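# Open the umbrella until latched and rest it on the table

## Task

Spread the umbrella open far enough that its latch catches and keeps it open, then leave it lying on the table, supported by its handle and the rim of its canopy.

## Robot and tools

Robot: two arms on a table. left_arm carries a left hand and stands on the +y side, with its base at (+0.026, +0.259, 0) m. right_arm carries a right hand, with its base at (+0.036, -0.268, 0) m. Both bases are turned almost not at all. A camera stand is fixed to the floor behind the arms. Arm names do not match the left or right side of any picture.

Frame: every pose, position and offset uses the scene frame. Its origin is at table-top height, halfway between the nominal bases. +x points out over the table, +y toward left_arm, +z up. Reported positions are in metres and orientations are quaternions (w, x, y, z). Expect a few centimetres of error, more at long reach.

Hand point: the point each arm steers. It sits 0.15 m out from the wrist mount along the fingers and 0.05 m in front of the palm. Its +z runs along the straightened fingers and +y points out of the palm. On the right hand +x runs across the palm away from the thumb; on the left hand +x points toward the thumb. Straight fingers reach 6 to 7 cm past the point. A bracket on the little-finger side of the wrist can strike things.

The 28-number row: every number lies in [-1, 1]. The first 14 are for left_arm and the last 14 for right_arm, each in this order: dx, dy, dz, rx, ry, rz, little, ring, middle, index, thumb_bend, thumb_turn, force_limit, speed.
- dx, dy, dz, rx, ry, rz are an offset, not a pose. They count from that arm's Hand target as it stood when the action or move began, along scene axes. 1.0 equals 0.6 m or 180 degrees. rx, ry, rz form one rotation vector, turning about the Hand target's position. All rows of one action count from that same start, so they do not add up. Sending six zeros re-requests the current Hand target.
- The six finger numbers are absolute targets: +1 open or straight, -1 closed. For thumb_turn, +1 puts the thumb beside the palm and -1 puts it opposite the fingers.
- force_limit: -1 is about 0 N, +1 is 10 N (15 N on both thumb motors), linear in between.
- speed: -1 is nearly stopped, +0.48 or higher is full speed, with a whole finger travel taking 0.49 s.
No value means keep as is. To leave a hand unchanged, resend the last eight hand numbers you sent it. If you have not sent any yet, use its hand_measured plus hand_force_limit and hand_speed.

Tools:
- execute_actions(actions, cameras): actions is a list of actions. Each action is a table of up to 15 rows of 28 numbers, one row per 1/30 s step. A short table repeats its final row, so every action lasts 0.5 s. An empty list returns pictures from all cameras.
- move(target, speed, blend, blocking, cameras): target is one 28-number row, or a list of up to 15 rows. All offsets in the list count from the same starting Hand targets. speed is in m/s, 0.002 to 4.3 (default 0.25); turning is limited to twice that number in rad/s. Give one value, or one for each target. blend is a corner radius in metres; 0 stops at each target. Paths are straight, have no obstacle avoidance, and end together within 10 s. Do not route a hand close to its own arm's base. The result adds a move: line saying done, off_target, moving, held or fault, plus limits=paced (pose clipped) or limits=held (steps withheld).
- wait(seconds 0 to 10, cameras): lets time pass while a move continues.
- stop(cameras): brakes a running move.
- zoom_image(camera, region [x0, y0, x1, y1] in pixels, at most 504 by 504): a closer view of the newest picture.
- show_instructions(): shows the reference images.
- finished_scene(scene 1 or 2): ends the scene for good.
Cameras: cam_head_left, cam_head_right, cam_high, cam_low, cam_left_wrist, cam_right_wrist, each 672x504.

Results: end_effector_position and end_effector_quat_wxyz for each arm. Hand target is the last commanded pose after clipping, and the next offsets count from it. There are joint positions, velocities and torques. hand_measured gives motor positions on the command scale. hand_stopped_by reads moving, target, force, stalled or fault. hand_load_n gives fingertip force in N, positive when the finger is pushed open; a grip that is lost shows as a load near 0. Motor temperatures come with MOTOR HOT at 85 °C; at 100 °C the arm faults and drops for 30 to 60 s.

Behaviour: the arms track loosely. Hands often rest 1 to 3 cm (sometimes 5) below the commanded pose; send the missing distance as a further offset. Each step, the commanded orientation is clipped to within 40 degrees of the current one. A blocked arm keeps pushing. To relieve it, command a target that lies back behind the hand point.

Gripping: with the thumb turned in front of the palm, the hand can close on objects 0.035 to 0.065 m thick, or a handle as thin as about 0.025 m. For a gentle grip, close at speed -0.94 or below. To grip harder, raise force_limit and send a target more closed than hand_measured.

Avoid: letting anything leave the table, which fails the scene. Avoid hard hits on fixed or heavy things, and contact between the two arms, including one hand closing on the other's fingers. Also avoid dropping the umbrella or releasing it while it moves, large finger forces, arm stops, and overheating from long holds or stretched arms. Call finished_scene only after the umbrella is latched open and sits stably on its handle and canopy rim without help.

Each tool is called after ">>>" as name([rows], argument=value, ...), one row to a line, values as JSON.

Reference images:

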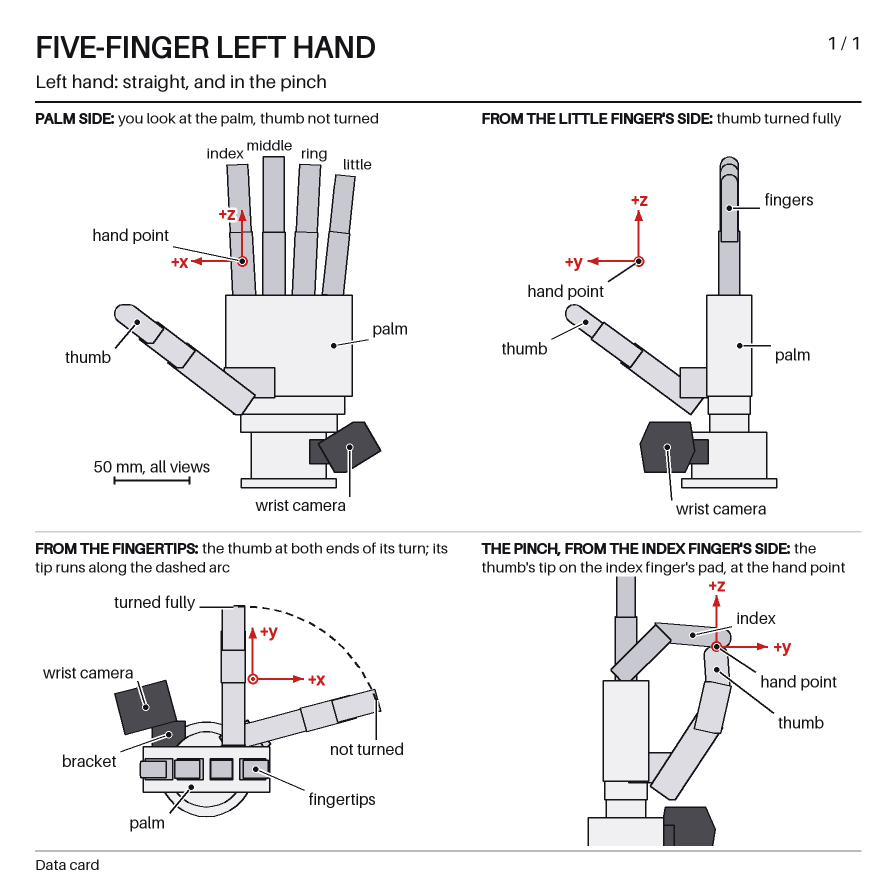

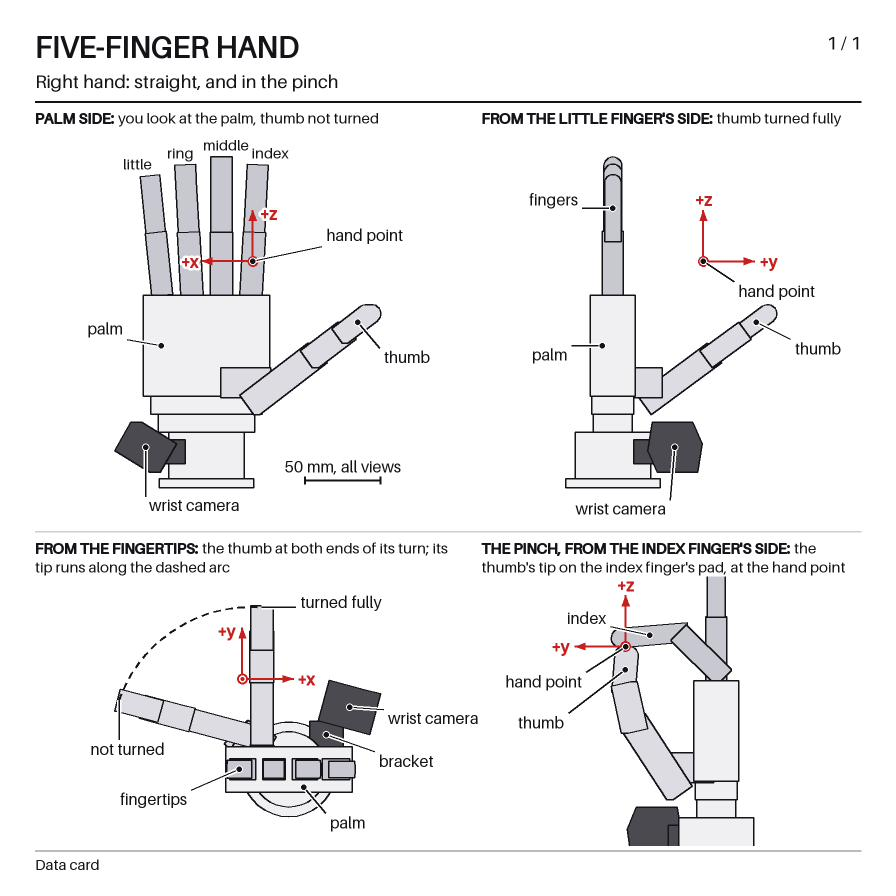

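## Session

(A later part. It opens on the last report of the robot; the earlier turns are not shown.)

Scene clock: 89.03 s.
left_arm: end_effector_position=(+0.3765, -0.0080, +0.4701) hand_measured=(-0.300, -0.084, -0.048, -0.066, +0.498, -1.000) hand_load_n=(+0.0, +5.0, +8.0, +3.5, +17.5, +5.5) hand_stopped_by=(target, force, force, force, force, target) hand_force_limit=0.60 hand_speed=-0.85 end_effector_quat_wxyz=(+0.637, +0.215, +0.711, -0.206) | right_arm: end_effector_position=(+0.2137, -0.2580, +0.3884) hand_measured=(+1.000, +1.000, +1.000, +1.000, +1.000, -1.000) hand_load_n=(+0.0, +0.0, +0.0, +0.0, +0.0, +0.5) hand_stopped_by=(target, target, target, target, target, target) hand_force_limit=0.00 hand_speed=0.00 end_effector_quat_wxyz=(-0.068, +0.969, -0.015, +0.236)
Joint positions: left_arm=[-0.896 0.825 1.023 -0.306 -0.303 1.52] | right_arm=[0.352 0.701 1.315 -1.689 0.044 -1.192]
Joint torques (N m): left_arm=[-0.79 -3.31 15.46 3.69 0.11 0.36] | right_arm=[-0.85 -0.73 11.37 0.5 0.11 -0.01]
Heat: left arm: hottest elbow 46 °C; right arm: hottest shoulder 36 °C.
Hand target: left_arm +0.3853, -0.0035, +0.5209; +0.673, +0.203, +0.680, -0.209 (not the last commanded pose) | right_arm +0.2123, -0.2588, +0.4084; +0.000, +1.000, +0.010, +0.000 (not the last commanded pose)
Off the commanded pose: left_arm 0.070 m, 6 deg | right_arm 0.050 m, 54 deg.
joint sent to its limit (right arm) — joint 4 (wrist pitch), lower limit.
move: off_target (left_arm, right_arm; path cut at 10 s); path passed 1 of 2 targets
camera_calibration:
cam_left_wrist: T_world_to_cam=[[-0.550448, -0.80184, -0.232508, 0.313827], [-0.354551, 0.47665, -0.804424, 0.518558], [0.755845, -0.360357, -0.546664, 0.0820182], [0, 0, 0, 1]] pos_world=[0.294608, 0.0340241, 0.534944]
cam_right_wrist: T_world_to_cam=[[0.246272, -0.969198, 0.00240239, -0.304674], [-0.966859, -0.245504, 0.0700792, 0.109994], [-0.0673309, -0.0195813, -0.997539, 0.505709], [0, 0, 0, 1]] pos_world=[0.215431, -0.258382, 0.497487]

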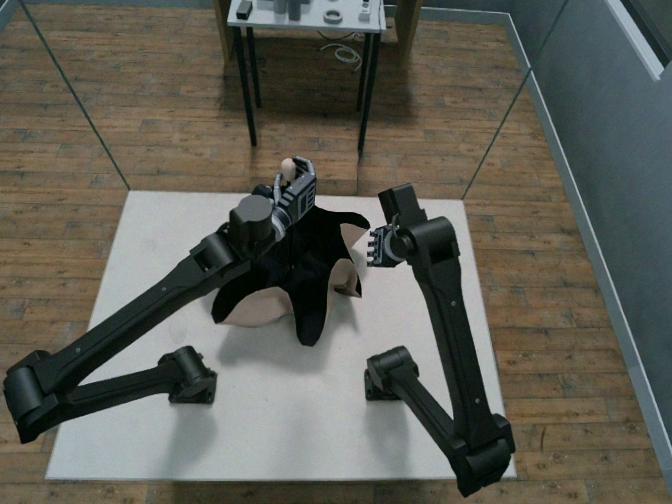

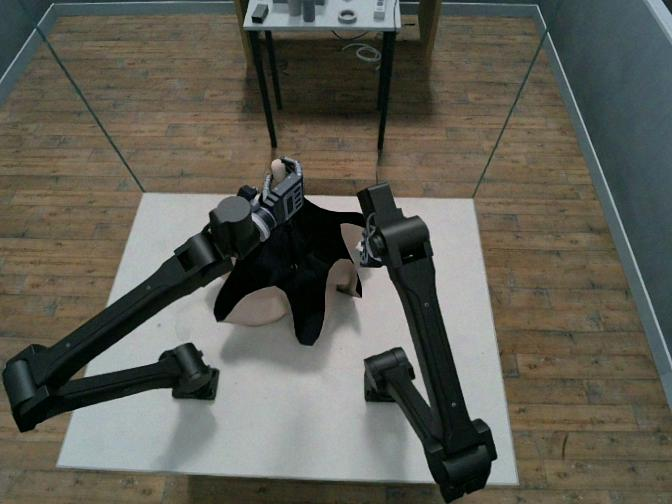

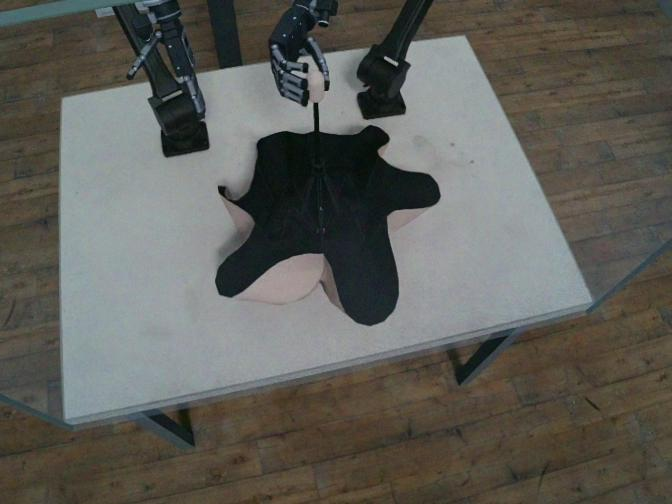

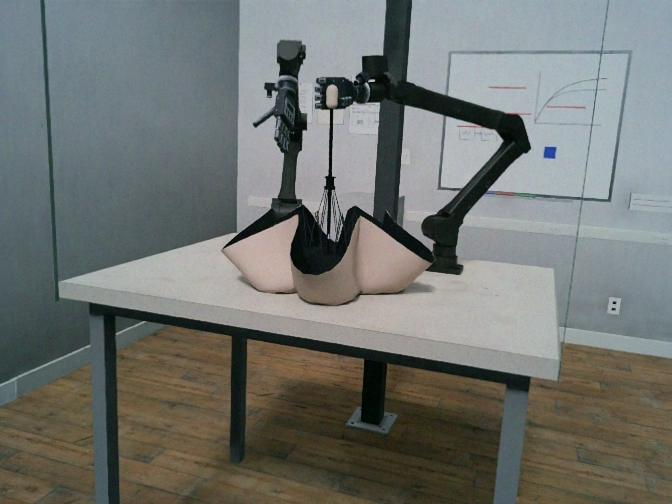

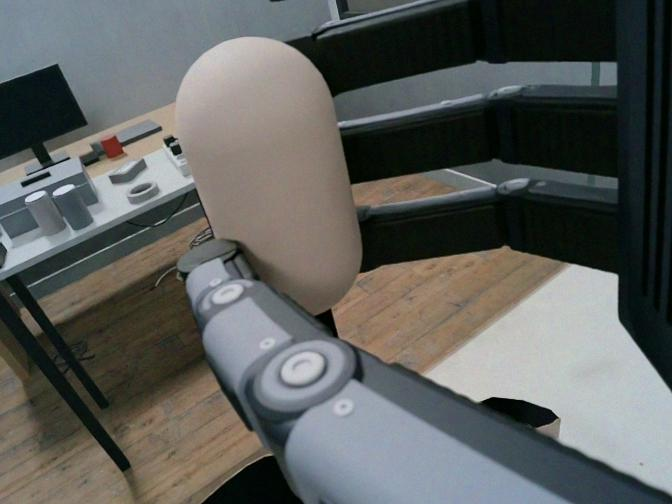

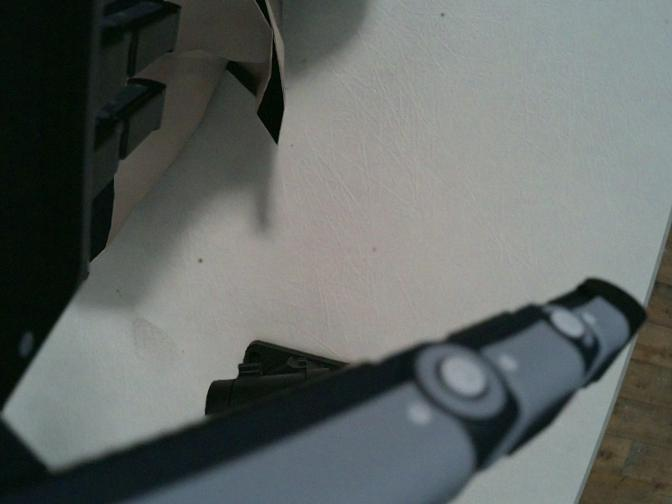

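>>> move(target=[0.0645,0.0058,0,0,0,0,-0.3,-0.35,-0.35,-0.35,0.2,-1,0.6,-0.85,0.2845,0.2297,-0.0807,0.2,-0.4694,0.1906,1,1,1,1,1,-1,0,0.0], speed=0.2, cameras=["all"])

Scene clock: 93.67 s.
left_arm: end_effector_position=(+0.4139, -0.0041, +0.4703) hand_measured=(-0.300, -0.084, -0.048, -0.066, +0.498, -1.000) hand_load_n=(+0.0, +6.0, +8.0, +3.0, +17.5, +4.5) hand_stopped_by=(target, force, force, force, force, target) hand_force_limit=0.60 hand_speed=-0.85 end_effector_quat_wxyz=(+0.636, +0.212, +0.712, -0.208) | right_arm: end_effector_position=(+0.3790, -0.1191, +0.3529) hand_measured=(+1.000, +1.000, +1.000, +1.000, +1.000, -1.000) hand_load_n=(+0.0, +0.0, +0.0, +0.0, -0.5, +0.5) hand_stopped_by=(target, target, target, target, target, target) hand_force_limit=0.00 hand_speed=0.00 end_effector_quat_wxyz=(-0.277, +0.664, +0.267, +0.641)
Joint positions: left_arm=[-0.783 0.884 1.054 -0.277 -0.19 1.523] | right_arm=[0.306 0.484 0.55 -0.092 -0.477 -1.557]
Joint torques (N m): left_arm=[-0.67 -3.84 15.09 3.62 0.08 0.32] | right_arm=[-2.67 0.21 9.51 3.14 -0.13 -0.01]
Heat: left arm: hottest elbow 48 °C; right arm: hottest shoulder 36 °C.
Hand target: left_arm +0.4239, +0.0000, +0.5210; +0.673, +0.203, +0.680, -0.209 | right_arm +0.3830, -0.1210, +0.3600; -0.271, +0.653, +0.271, +0.653
Off the commanded pose: left_arm 0.052 m, 6 deg | right_arm 0.008 m, 2 deg.
move: off_target (left_arm)
camera_calibration:
cam_left_wrist: T_world_to_cam=[[-0.551557, -0.803567, -0.223753, 0.333874], [-0.360306, 0.471443, -0.804935, 0.53283], [0.752306, -0.363348, -0.549558, 0.0581346], [0, 0, 0, 1]] pos_world=[0.332398, 0.0382147, 0.535547]
cam_right_wrist: T_world_to_cam=[[0.684043, -0.683772, 0.254048, -0.431437], [-0.243354, -0.542245, -0.804207, 0.305273], [0.687651, 0.488288, -0.537318, 0.096023], [0, 0, 0, 1]] pos_world=[0.303381, -0.176359, 0.406703]

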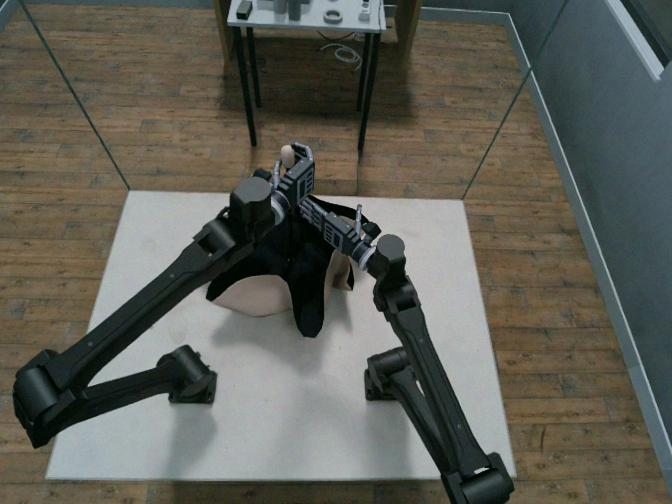

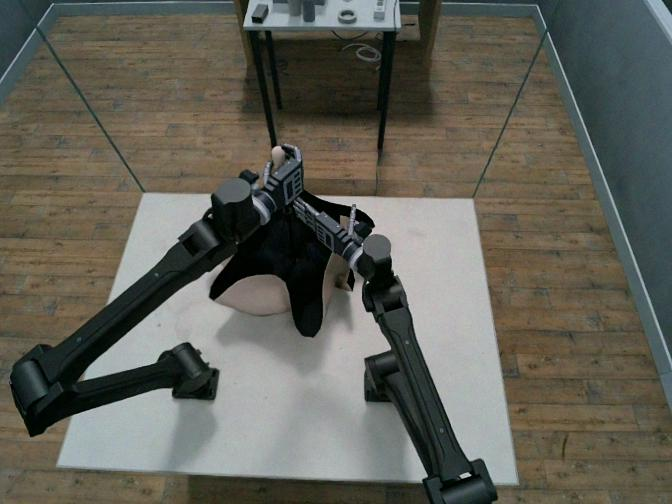

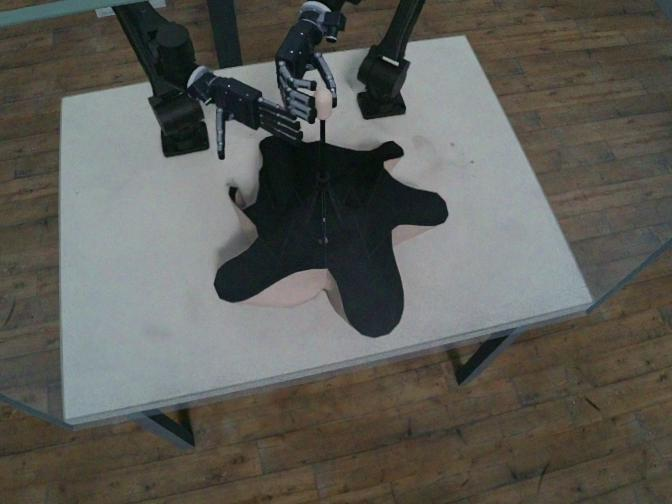

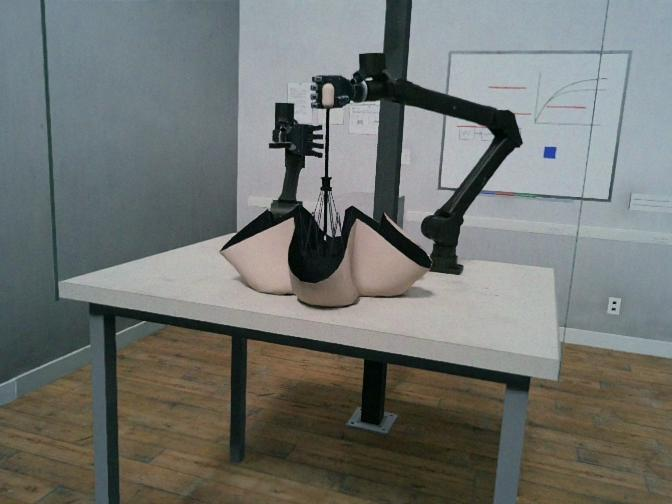

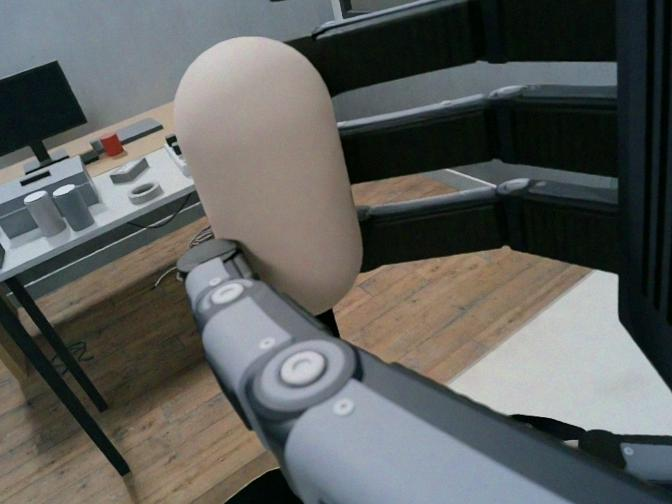

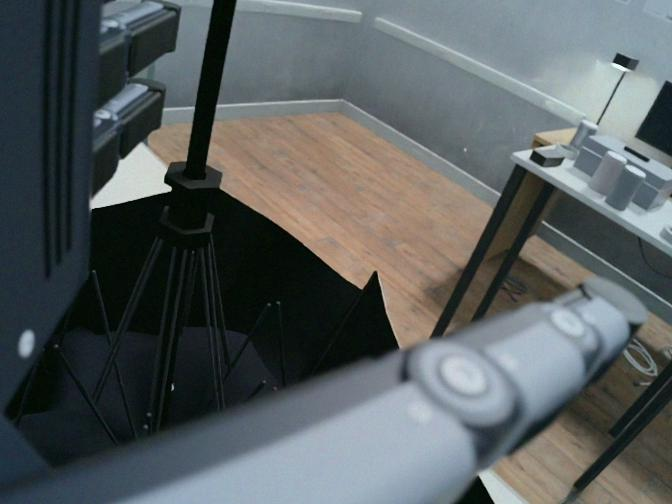

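>>> move([
  [0,0,0,0,0,0,-0.3,-0.35,-0.35,-0.35,0.2,-1,0.6,-0.85,-0.0343,0.034,-0.025,0,0,0,1,1,1,1,1,-1,0,0.0],
  [0,0,0,0,0,0,-0.3,-0.35,-0.35,-0.35,0.2,-1,0.6,-0.85,0.05,0.119,-0.025,0,0,0,1,1,1,1,1,-1,0,0.0],
], speed=0.08, cameras=["cam_high","cam_low","cam_head_left","cam_right_wrist","cam_left_wrist"])

Scene clock: 97.40 s.
left_arm: end_effector_position=(+0.4139, -0.0041, +0.4703) hand_measured=(-0.300, -0.084, -0.048, -0.066, +0.498, -1.000) hand_load_n=(+0.0, +6.0, +8.0, +3.0, +17.5, +4.5) hand_stopped_by=(target, force, force, force, force, target) hand_force_limit=0.60 hand_speed=-0.85 end_effector_quat_wxyz=(+0.636, +0.212, +0.712, -0.208) | right_arm: end_effector_position=(+0.4036, -0.0600, +0.2970) hand_measured=(+1.000, +1.000, +1.000, +1.000, +1.000, -1.000) hand_load_n=(+0.0, +0.0, +0.0, +0.0, +0.0, +0.5) hand_stopped_by=(target, target, target, target, target, target) hand_force_limit=0.00 hand_speed=0.00 end_effector_quat_wxyz=(-0.266, +0.687, +0.267, +0.621)
Joint positions: left_arm=[-0.783 0.884 1.054 -0.277 -0.19 1.523] | right_arm=[0.543 0.695 0.505 0.101 -0.224 -1.557]
Joint torques (N m): left_arm=[-0.56 -4.19 15.13 3.71 0.11 0.23] | right_arm=[-0.85 -2.08 14.71 3.29 0.03 0]
Heat: left arm: hottest elbow 48 °C; right arm: hottest shoulder 36 °C.
Hand target: left_arm +0.4239, +0.0000, +0.5210; +0.673, +0.203, +0.680, -0.209 | right_arm +0.4129, -0.0495, +0.3449; -0.271, +0.653, +0.271, +0.653
Off the commanded pose: left_arm 0.052 m, 6 deg | right_arm 0.050 m, 5 deg.
move: off_target (left_arm, right_arm)
camera_calibration:
cam_left_wrist: T_world_to_cam=[[-0.551557, -0.803567, -0.223753, 0.333874], [-0.360306, 0.471443, -0.804935, 0.53283], [0.752306, -0.363348, -0.549558, 0.0581346], [0, 0, 0, 1]] pos_world=[0.332398, 0.0382147, 0.535547]
cam_right_wrist: T_world_to_cam=[[0.686099, -0.684435, 0.246611, -0.392403], [-0.29091, -0.568807, -0.769305, 0.305661], [0.666813, 0.456078, -0.589367, 0.0422182], [0, 0, 0, 1]] pos_world=[0.329995, -0.113967, 0.356799]
Images, in order (width x height): cam_head_left 672x504, cam_high 672x504, cam_low 672x504, cam_left_wrist 672x504, cam_right_wrist 672x504.

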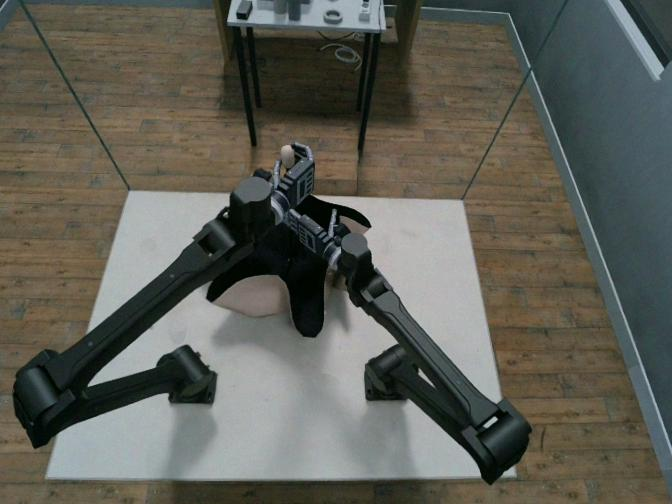

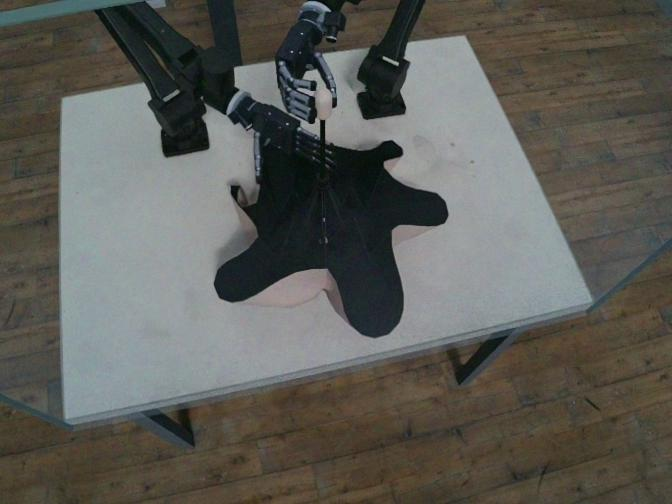

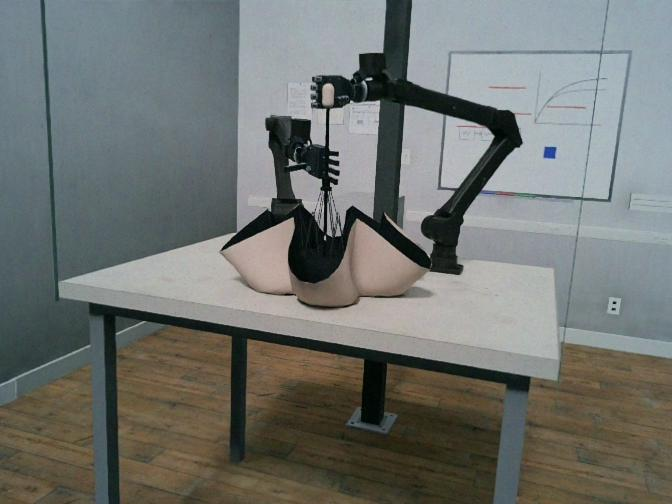

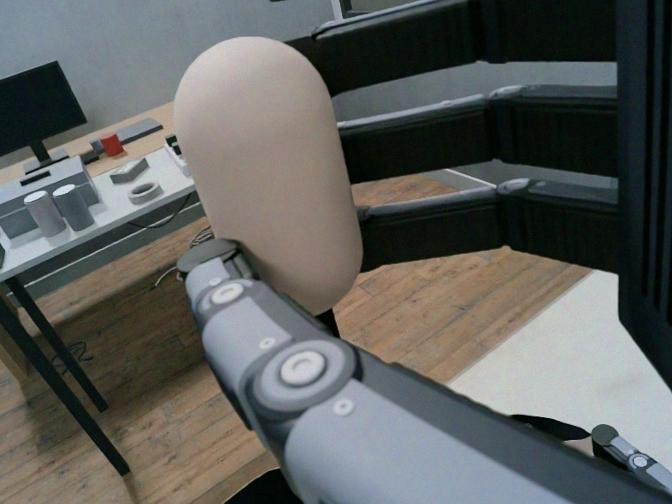

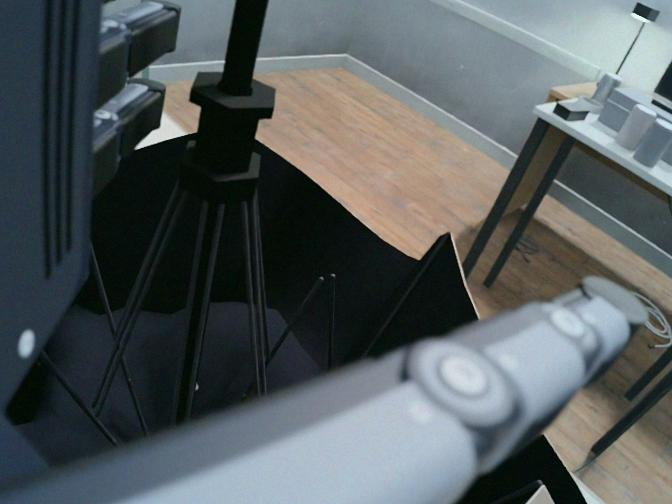

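>>> move(target=[0,0,0,0,0,0,-0.3,-0.35,-0.35,-0.35,0.2,-1,0.6,-0.85,0.0,0.0,0.075,0,0,0,1,1,1,1,1,-1,0,0.0], speed=0.08, cameras=["cam_right_wrist"])

Scene clock: 98.93 s.
left_arm: end_effector_position=(+0.4139, -0.0041, +0.4703) hand_measured=(-0.300, -0.084, -0.048, -0.066, +0.498, -1.000) hand_load_n=(+0.0, +6.0, +8.0, +3.0, +17.5, +4.5) hand_stopped_by=(target, force, force, force, force, target) hand_force_limit=0.60 hand_speed=-0.85 end_effector_quat_wxyz=(+0.636, +0.212, +0.712, -0.208) | right_arm: end_effector_position=(+0.4095, -0.0564, +0.3520) hand_measured=(+1.000, +1.000, +1.000, +1.000, +1.000, -1.000) hand_load_n=(+0.0, +0.0, +0.0, +0.0, +0.0, +0.5) hand_stopped_by=(target, target, target, target, target, target) hand_force_limit=0.00 hand_speed=0.00 end_effector_quat_wxyz=(-0.269, +0.674, +0.265, +0.635)
Joint positions: left_arm=[-0.783 0.884 1.054 -0.277 -0.19 1.523] | right_arm=[0.543 0.691 0.621 0.021 -0.224 -1.557]
Joint torques (N m): left_arm=[-0.44 -3.49 15.13 3.69 0.12 0.32] | right_arm=[-1.08 -2.43 14.84 1.44 0 0]
Motor temperatures (°C): left_arm=[35 34 49 33 31 29] | right_arm=[31 36 36 31 28 28]
Heat: left arm: hottest elbow 49 °C; right arm: hottest shoulder 36 °C.
Hand target: left_arm +0.4239, +0.0000, +0.5210; +0.673, +0.203, +0.680, -0.209 | right_arm +0.4129, -0.0495, +0.3899; -0.271, +0.653, +0.271, +0.653
Off the commanded pose: left_arm 0.052 m, 6 deg | right_arm 0.039 m, 3 deg.
move: off_target (left_arm, right_arm)
camera_calibration:
cam_right_wrist: T_world_to_cam=[[0.677709, -0.689582, 0.255317, -0.407387], [-0.264876, -0.552838, -0.79007, 0.349267], [0.685968, 0.46781, -0.557317, 0.0505501], [0, 0, 0, 1]] pos_world=[0.333926, -0.111486, 0.408131]
Images, in order (width x height): cam_right_wrist 672x504.

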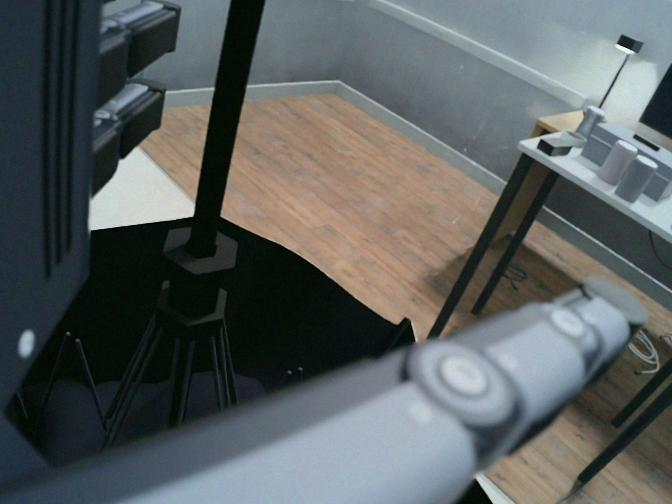

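>>> move(target=[0,0,0,0,0,0,-0.3,-0.35,-0.35,-0.35,0.2,-1,0.6,-0.85,0.05,0.0612,-0.0167,0,0,0,1,1,1,1,1,-1,0,0.0], speed=0.05, cameras=["cam_high","cam_low","cam_head_left","cam_right_wrist","cam_left_wrist"])

>>> zoom_image(camera="cam_high", region=[200, 0, 450, 250])

>>> zoom_image(camera="cam_low", region=[240, 40, 420, 220])

Scene clock: 101.47 s.
left_arm: end_effector_position=(+0.4139, -0.0041, +0.4703) hand_measured=(-0.300, -0.084, -0.048, -0.066, +0.498, -1.000) hand_load_n=(+0.0, +6.0, +8.0, +3.0, +17.5, +4.5) hand_stopped_by=(target, force, force, force, force, target) hand_force_limit=0.60 hand_speed=-0.85 end_effector_quat_wxyz=(+0.636, +0.212, +0.712, -0.208) | right_arm: end_effector_position=(+0.4344, -0.0241, +0.3318) hand_measured=(+1.000, +1.000, +1.000, +1.000, +1.000, -1.000) hand_load_n=(+0.0, +0.0, +0.0, +0.0, +0.0, +0.5) hand_stopped_by=(target, target, target, target, target, target) hand_force_limit=0.00 hand_speed=0.00 end_effector_quat_wxyz=(-0.264, +0.687, +0.269, +0.621)
Joint positions: left_arm=[-0.783 0.884 1.054 -0.277 -0.19 1.523] | right_arm=[0.598 0.839 0.656 0.094 -0.169 -1.557]
Joint torques (N m): left_arm=[-0.5 -4.54 15.23 3.74 0.11 0.35] | right_arm=[-0.85 -3.9 14.76 3.28 0.04 -0.01]
Heat: left arm: hottest elbow 49 °C; right arm: hottest elbow 37 °C.
Hand target: left_arm +0.4239, +0.0000, +0.5210; +0.673, +0.203, +0.680, -0.209 | right_arm +0.4429, -0.0127, +0.3798; -0.271, +0.653, +0.271, +0.653
Off the commanded pose: left_arm 0.052 m, 6 deg | right_arm 0.050 m, 5 deg.
move: off_target (left_arm, right_arm)
camera_calibration:
cam_left_wrist: T_world_to_cam=[[-0.551557, -0.803567, -0.223753, 0.333874], [-0.360306, 0.471443, -0.804935, 0.53283], [0.752306, -0.363348, -0.549558, 0.0581346], [0, 0, 0, 1]] pos_world=[0.332398, 0.0382147, 0.535547]
cam_right_wrist: T_world_to_cam=[[0.685695, -0.683231, 0.251033, -0.398739], [-0.289638, -0.572507, -0.767037, 0.360448], [0.667782, 0.453245, -0.590455, 0.0256238], [0, 0, 0, 1]] pos_world=[0.360702, -0.0776862, 0.391703]
Images, in order (width x height): cam_head_left 672x504, cam_high 672x504, cam_low 672x504, cam_left_wrist 672x504, cam_right_wrist 672x504.

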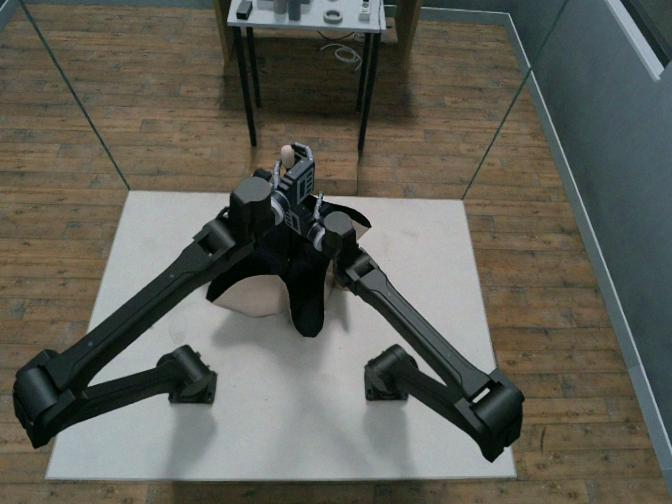

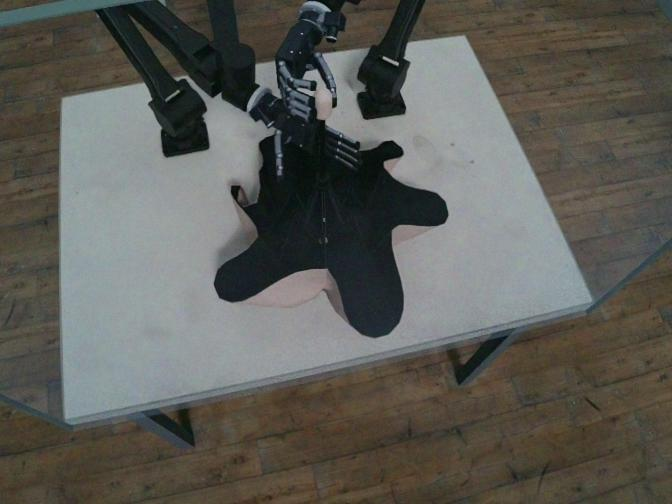

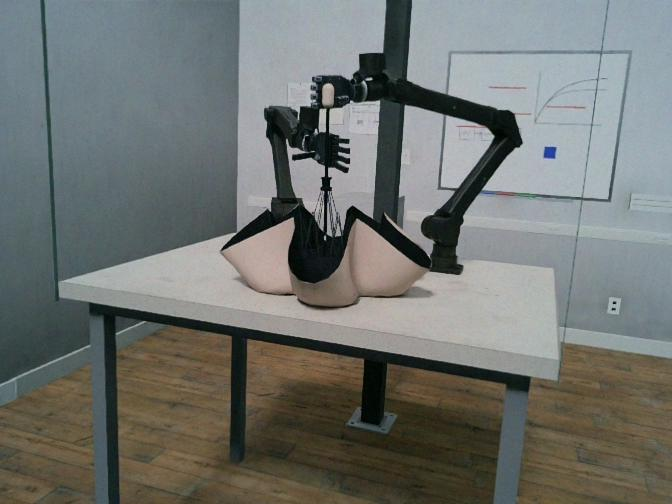

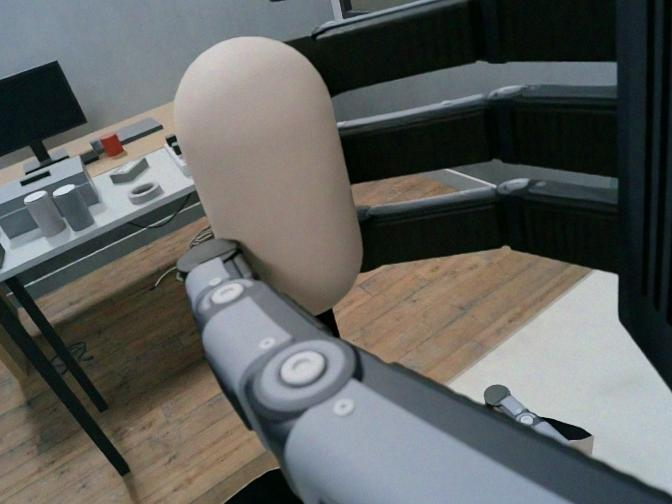

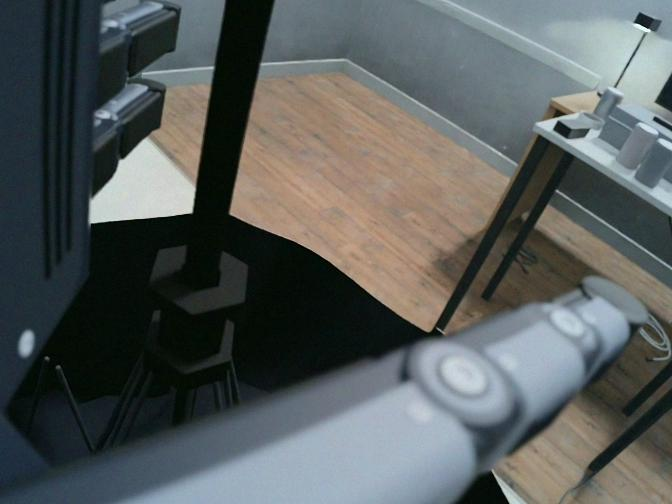

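Scaled by 2.016.

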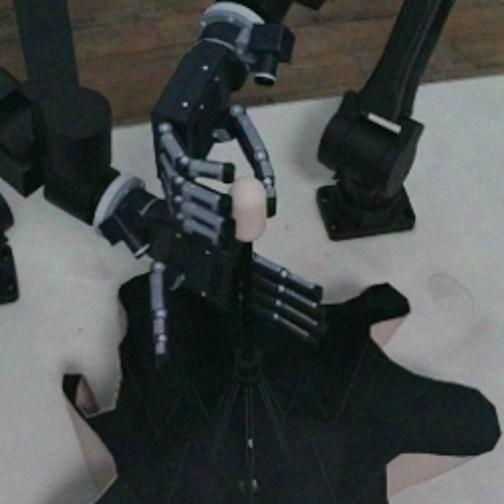

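Scaled by 2.800.

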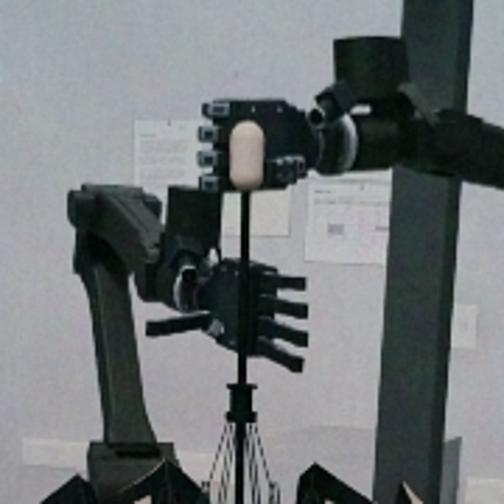

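>>> move(target=[0,0,0,0,0,0,-0.3,-0.35,-0.35,-0.35,0.2,-1,0.6,-0.85,0.07,0.0545,0,0,0,0,1,1,1,1,1,-1,0,0.0], speed=0.05, cameras=["cam_high","cam_low","cam_right_wrist","cam_left_wrist"])

>>> zoom_image(camera="cam_high", region=[250, 30, 400, 210])

>>> zoom_image(camera="cam_low", region=[240, 40, 420, 220])

Scene clock: 103.67 s.
left_arm: end_effector_position=(+0.4139, -0.0041, +0.4703) hand_measured=(-0.300, -0.084, -0.048, -0.066, +0.498, -1.000) hand_load_n=(+0.0, +6.0, +8.0, +3.0, +17.5, +4.5) hand_stopped_by=(target, force, force, force, force, target) hand_force_limit=0.60 hand_speed=-0.85 end_effector_quat_wxyz=(+0.636, +0.212, +0.712, -0.208) | right_arm: end_effector_position=(+0.4755, +0.0071, +0.3333) hand_measured=(+1.000, +1.000, +1.000, +1.000, +1.000, -1.000) hand_load_n=(+0.0, +0.0, +0.0, +0.0, +0.0, +0.5) hand_stopped_by=(target, target, target, target, target, target) hand_force_limit=0.00 hand_speed=0.00 end_effector_quat_wxyz=(-0.264, +0.687, +0.269, +0.622)
Joint positions: left_arm=[-0.783 0.884 1.054 -0.277 -0.19 1.523] | right_arm=[0.606 1.008 0.749 0.17 -0.161 -1.557]
Joint torques (N m): left_arm=[-0.09 -3.84 15.09 3.7 0.11 0.3] | right_arm=[-0.85 -6.18 14.52 3.28 0.01 0]
Heat: left arm: hottest elbow 49 °C; right arm: hottest elbow 37 °C.
Hand target: left_arm +0.4239, +0.0000, +0.5210; +0.673, +0.203, +0.680, -0.209 | right_arm +0.4849, +0.0198, +0.3801; -0.271, +0.653, +0.271, +0.653
Off the commanded pose: left_arm 0.052 m, 6 deg | right_arm 0.049 m, 5 deg.
move: off_target (left_arm, right_arm)
camera_calibration:
cam_left_wrist: T_world_to_cam=[[-0.551557, -0.803567, -0.223753, 0.333874], [-0.360306, 0.471443, -0.804935, 0.53283], [0.752306, -0.363348, -0.549558, 0.0581346], [0, 0, 0, 1]] pos_world=[0.332398, 0.0382147, 0.535547]
cam_right_wrist: T_world_to_cam=[[0.68506, -0.683555, 0.251885, -0.406056], [-0.288814, -0.572276, -0.76752, 0.391076], [0.66879, 0.453049, -0.589463, -0.0158288], [0, 0, 0, 1]] pos_world=[0.401707, -0.0465871, 0.393108]
Images, in order (width x height): cam_high 672x504, cam_low 672x504, cam_left_wrist 672x504, cam_right_wrist 672x504.

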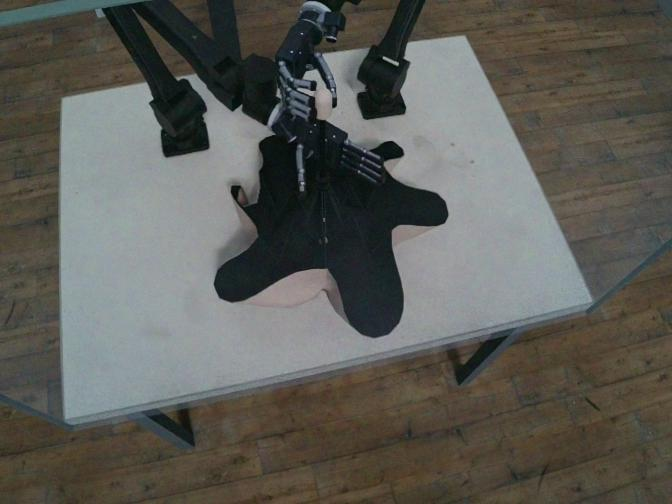

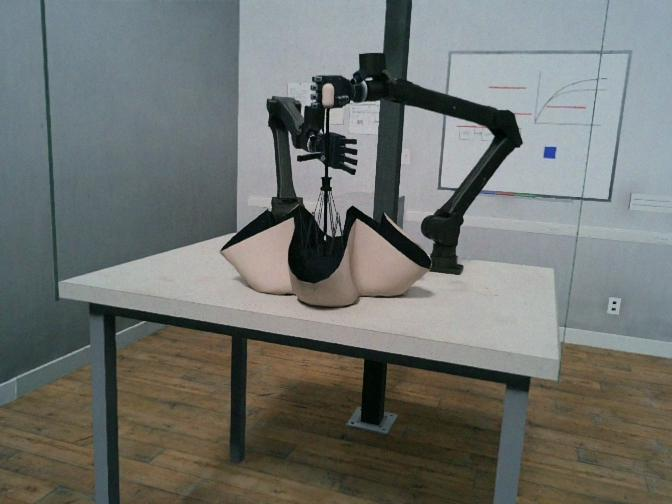

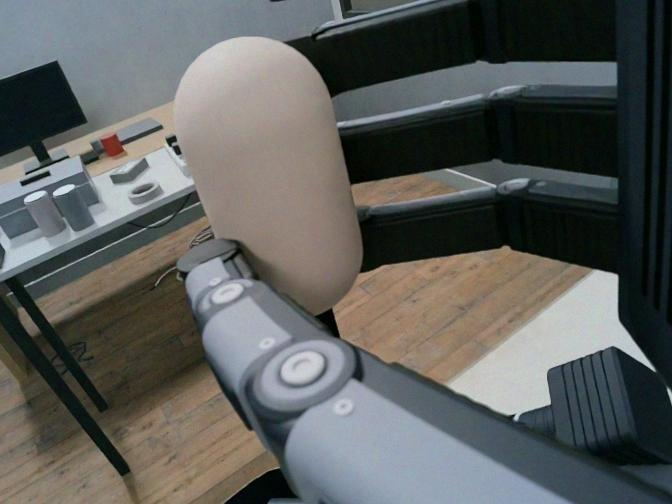

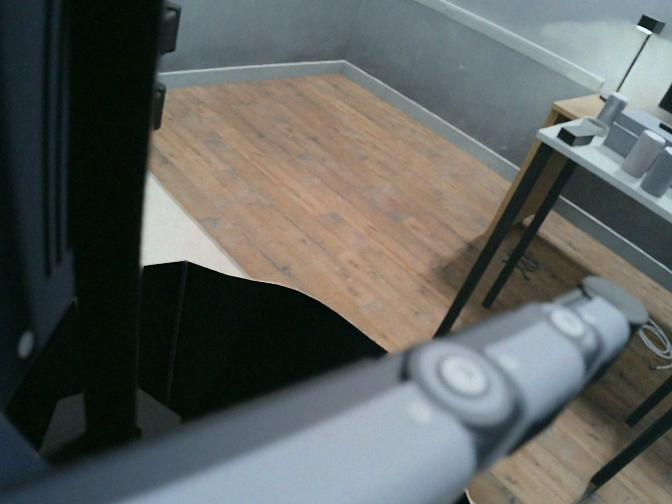

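Scaled by 2.800.

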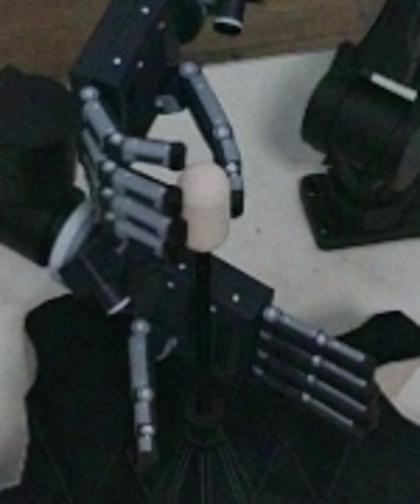

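Scaled by 2.800.

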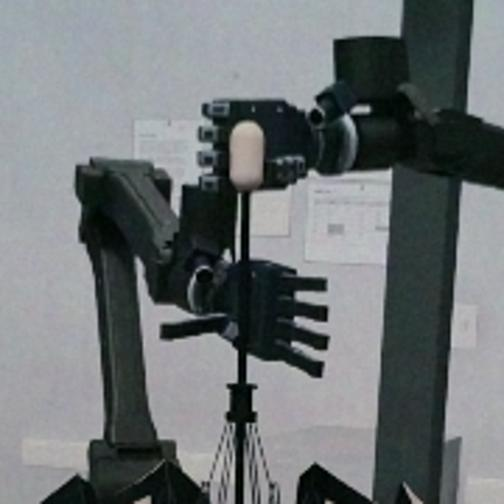

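>>> move(target=[0,0,0,0,0,0,-0.3,-0.35,-0.35,-0.35,0.2,-1,0.6,-0.85,0.008,-0.008,0,0,0,0,-0.8,-0.8,-0.8,-0.8,0.6,-1,-0.5,-0.3], speed=0.05, cameras=["cam_high","cam_low","cam_right_wrist"])

>>> zoom_image(camera="cam_high", region=[250, 30, 400, 210])

>>> zoom_image(camera="cam_low", region=[240, 40, 420, 220])

Scene clock: 105.57 s.
left_arm: end_effector_position=(+0.4139, -0.0041, +0.4703) hand_measured=(-0.300, -0.084, -0.048, -0.066, +0.498, -1.000) hand_load_n=(+0.0, +6.0, +8.0, +2.5, +18.0, +4.5) hand_stopped_by=(target, force, force, force, force, target) hand_force_limit=0.60 hand_speed=-0.85 end_effector_quat_wxyz=(+0.636, +0.212, +0.712, -0.208) | right_arm: end_effector_position=(+0.4750, +0.0095, +0.3318) hand_measured=(-0.800, -0.800, -0.800, -0.800, +0.600, -1.000) hand_load_n=(+0.0, +0.0, +0.5, +0.0, +0.0, +0.5) hand_stopped_by=(target, target, target, target, target, target) hand_force_limit=-0.50 hand_speed=-0.30 end_effector_quat_wxyz=(-0.268, +0.686, +0.273, +0.619)
Joint positions: left_arm=[-0.783 0.884 1.054 -0.277 -0.19 1.523] | right_arm=[0.604 1.011 0.749 0.17 -0.177 -1.557]
Joint torques (N m): left_arm=[-0.79 -4.01 15.13 3.82 0.09 0.33] | right_arm=[-2.55 -6.18 14.65 3.3 -0.12 -0.02]
Heat: left arm: hottest elbow 50 °C; right arm: hottest elbow 37 °C.
Hand target: left_arm +0.4239, +0.0000, +0.5210; +0.673, +0.203, +0.680, -0.209 | right_arm +0.4897, +0.0151, +0.3801; -0.271, +0.653, +0.271, +0.653
Off the commanded pose: left_arm 0.052 m, 6 deg | right_arm 0.051 m, 5 deg.
move: off_target (left_arm, right_arm)
camera_calibration:
cam_right_wrist: T_world_to_cam=[[0.695202, -0.673938, 0.250002, -0.407837], [-0.28349, -0.576668, -0.766216, 0.388215], [0.660551, 0.461802, -0.591956, -0.012874], [0, 0, 0, 1]] pos_world=[0.402088, -0.0450402, 0.391796]
Images, in order (width x height): cam_high 672x504, cam_low 672x504, cam_right_wrist 672x504.

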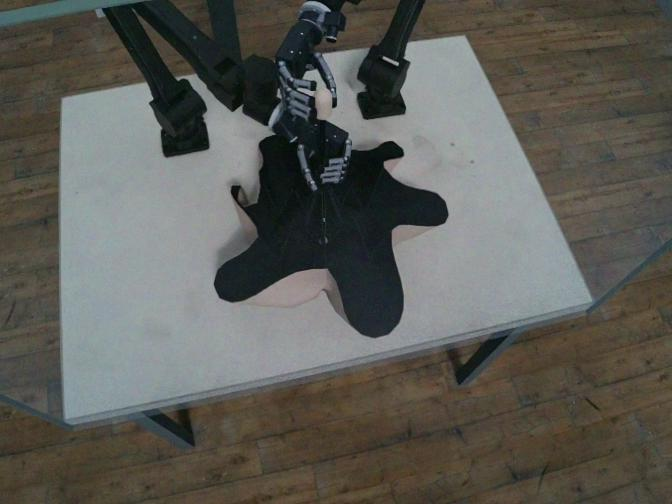

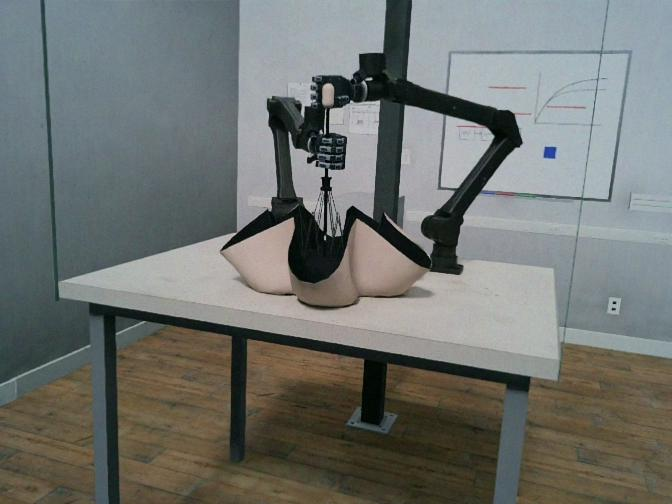

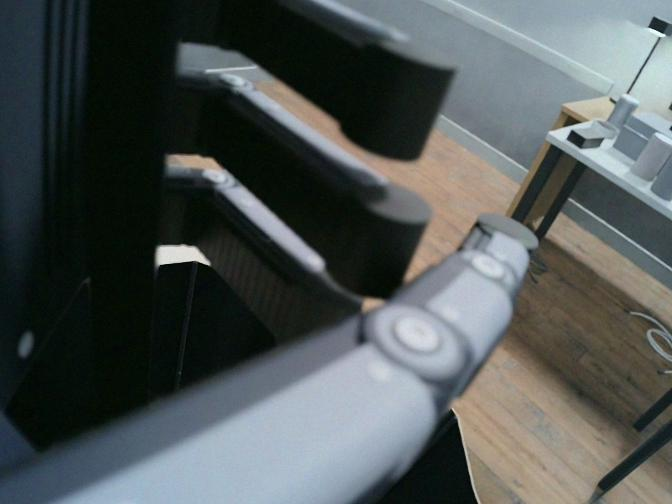

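Scaled by 2.800.

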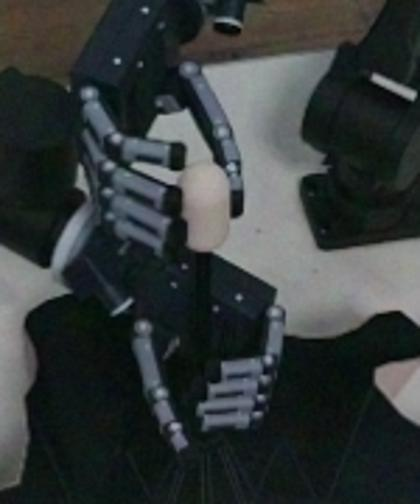

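Scaled by 2.800.

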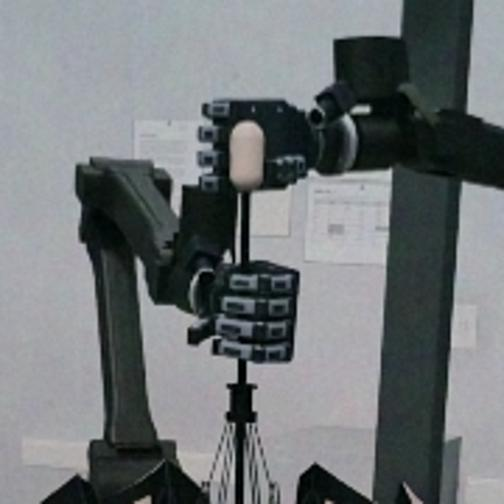

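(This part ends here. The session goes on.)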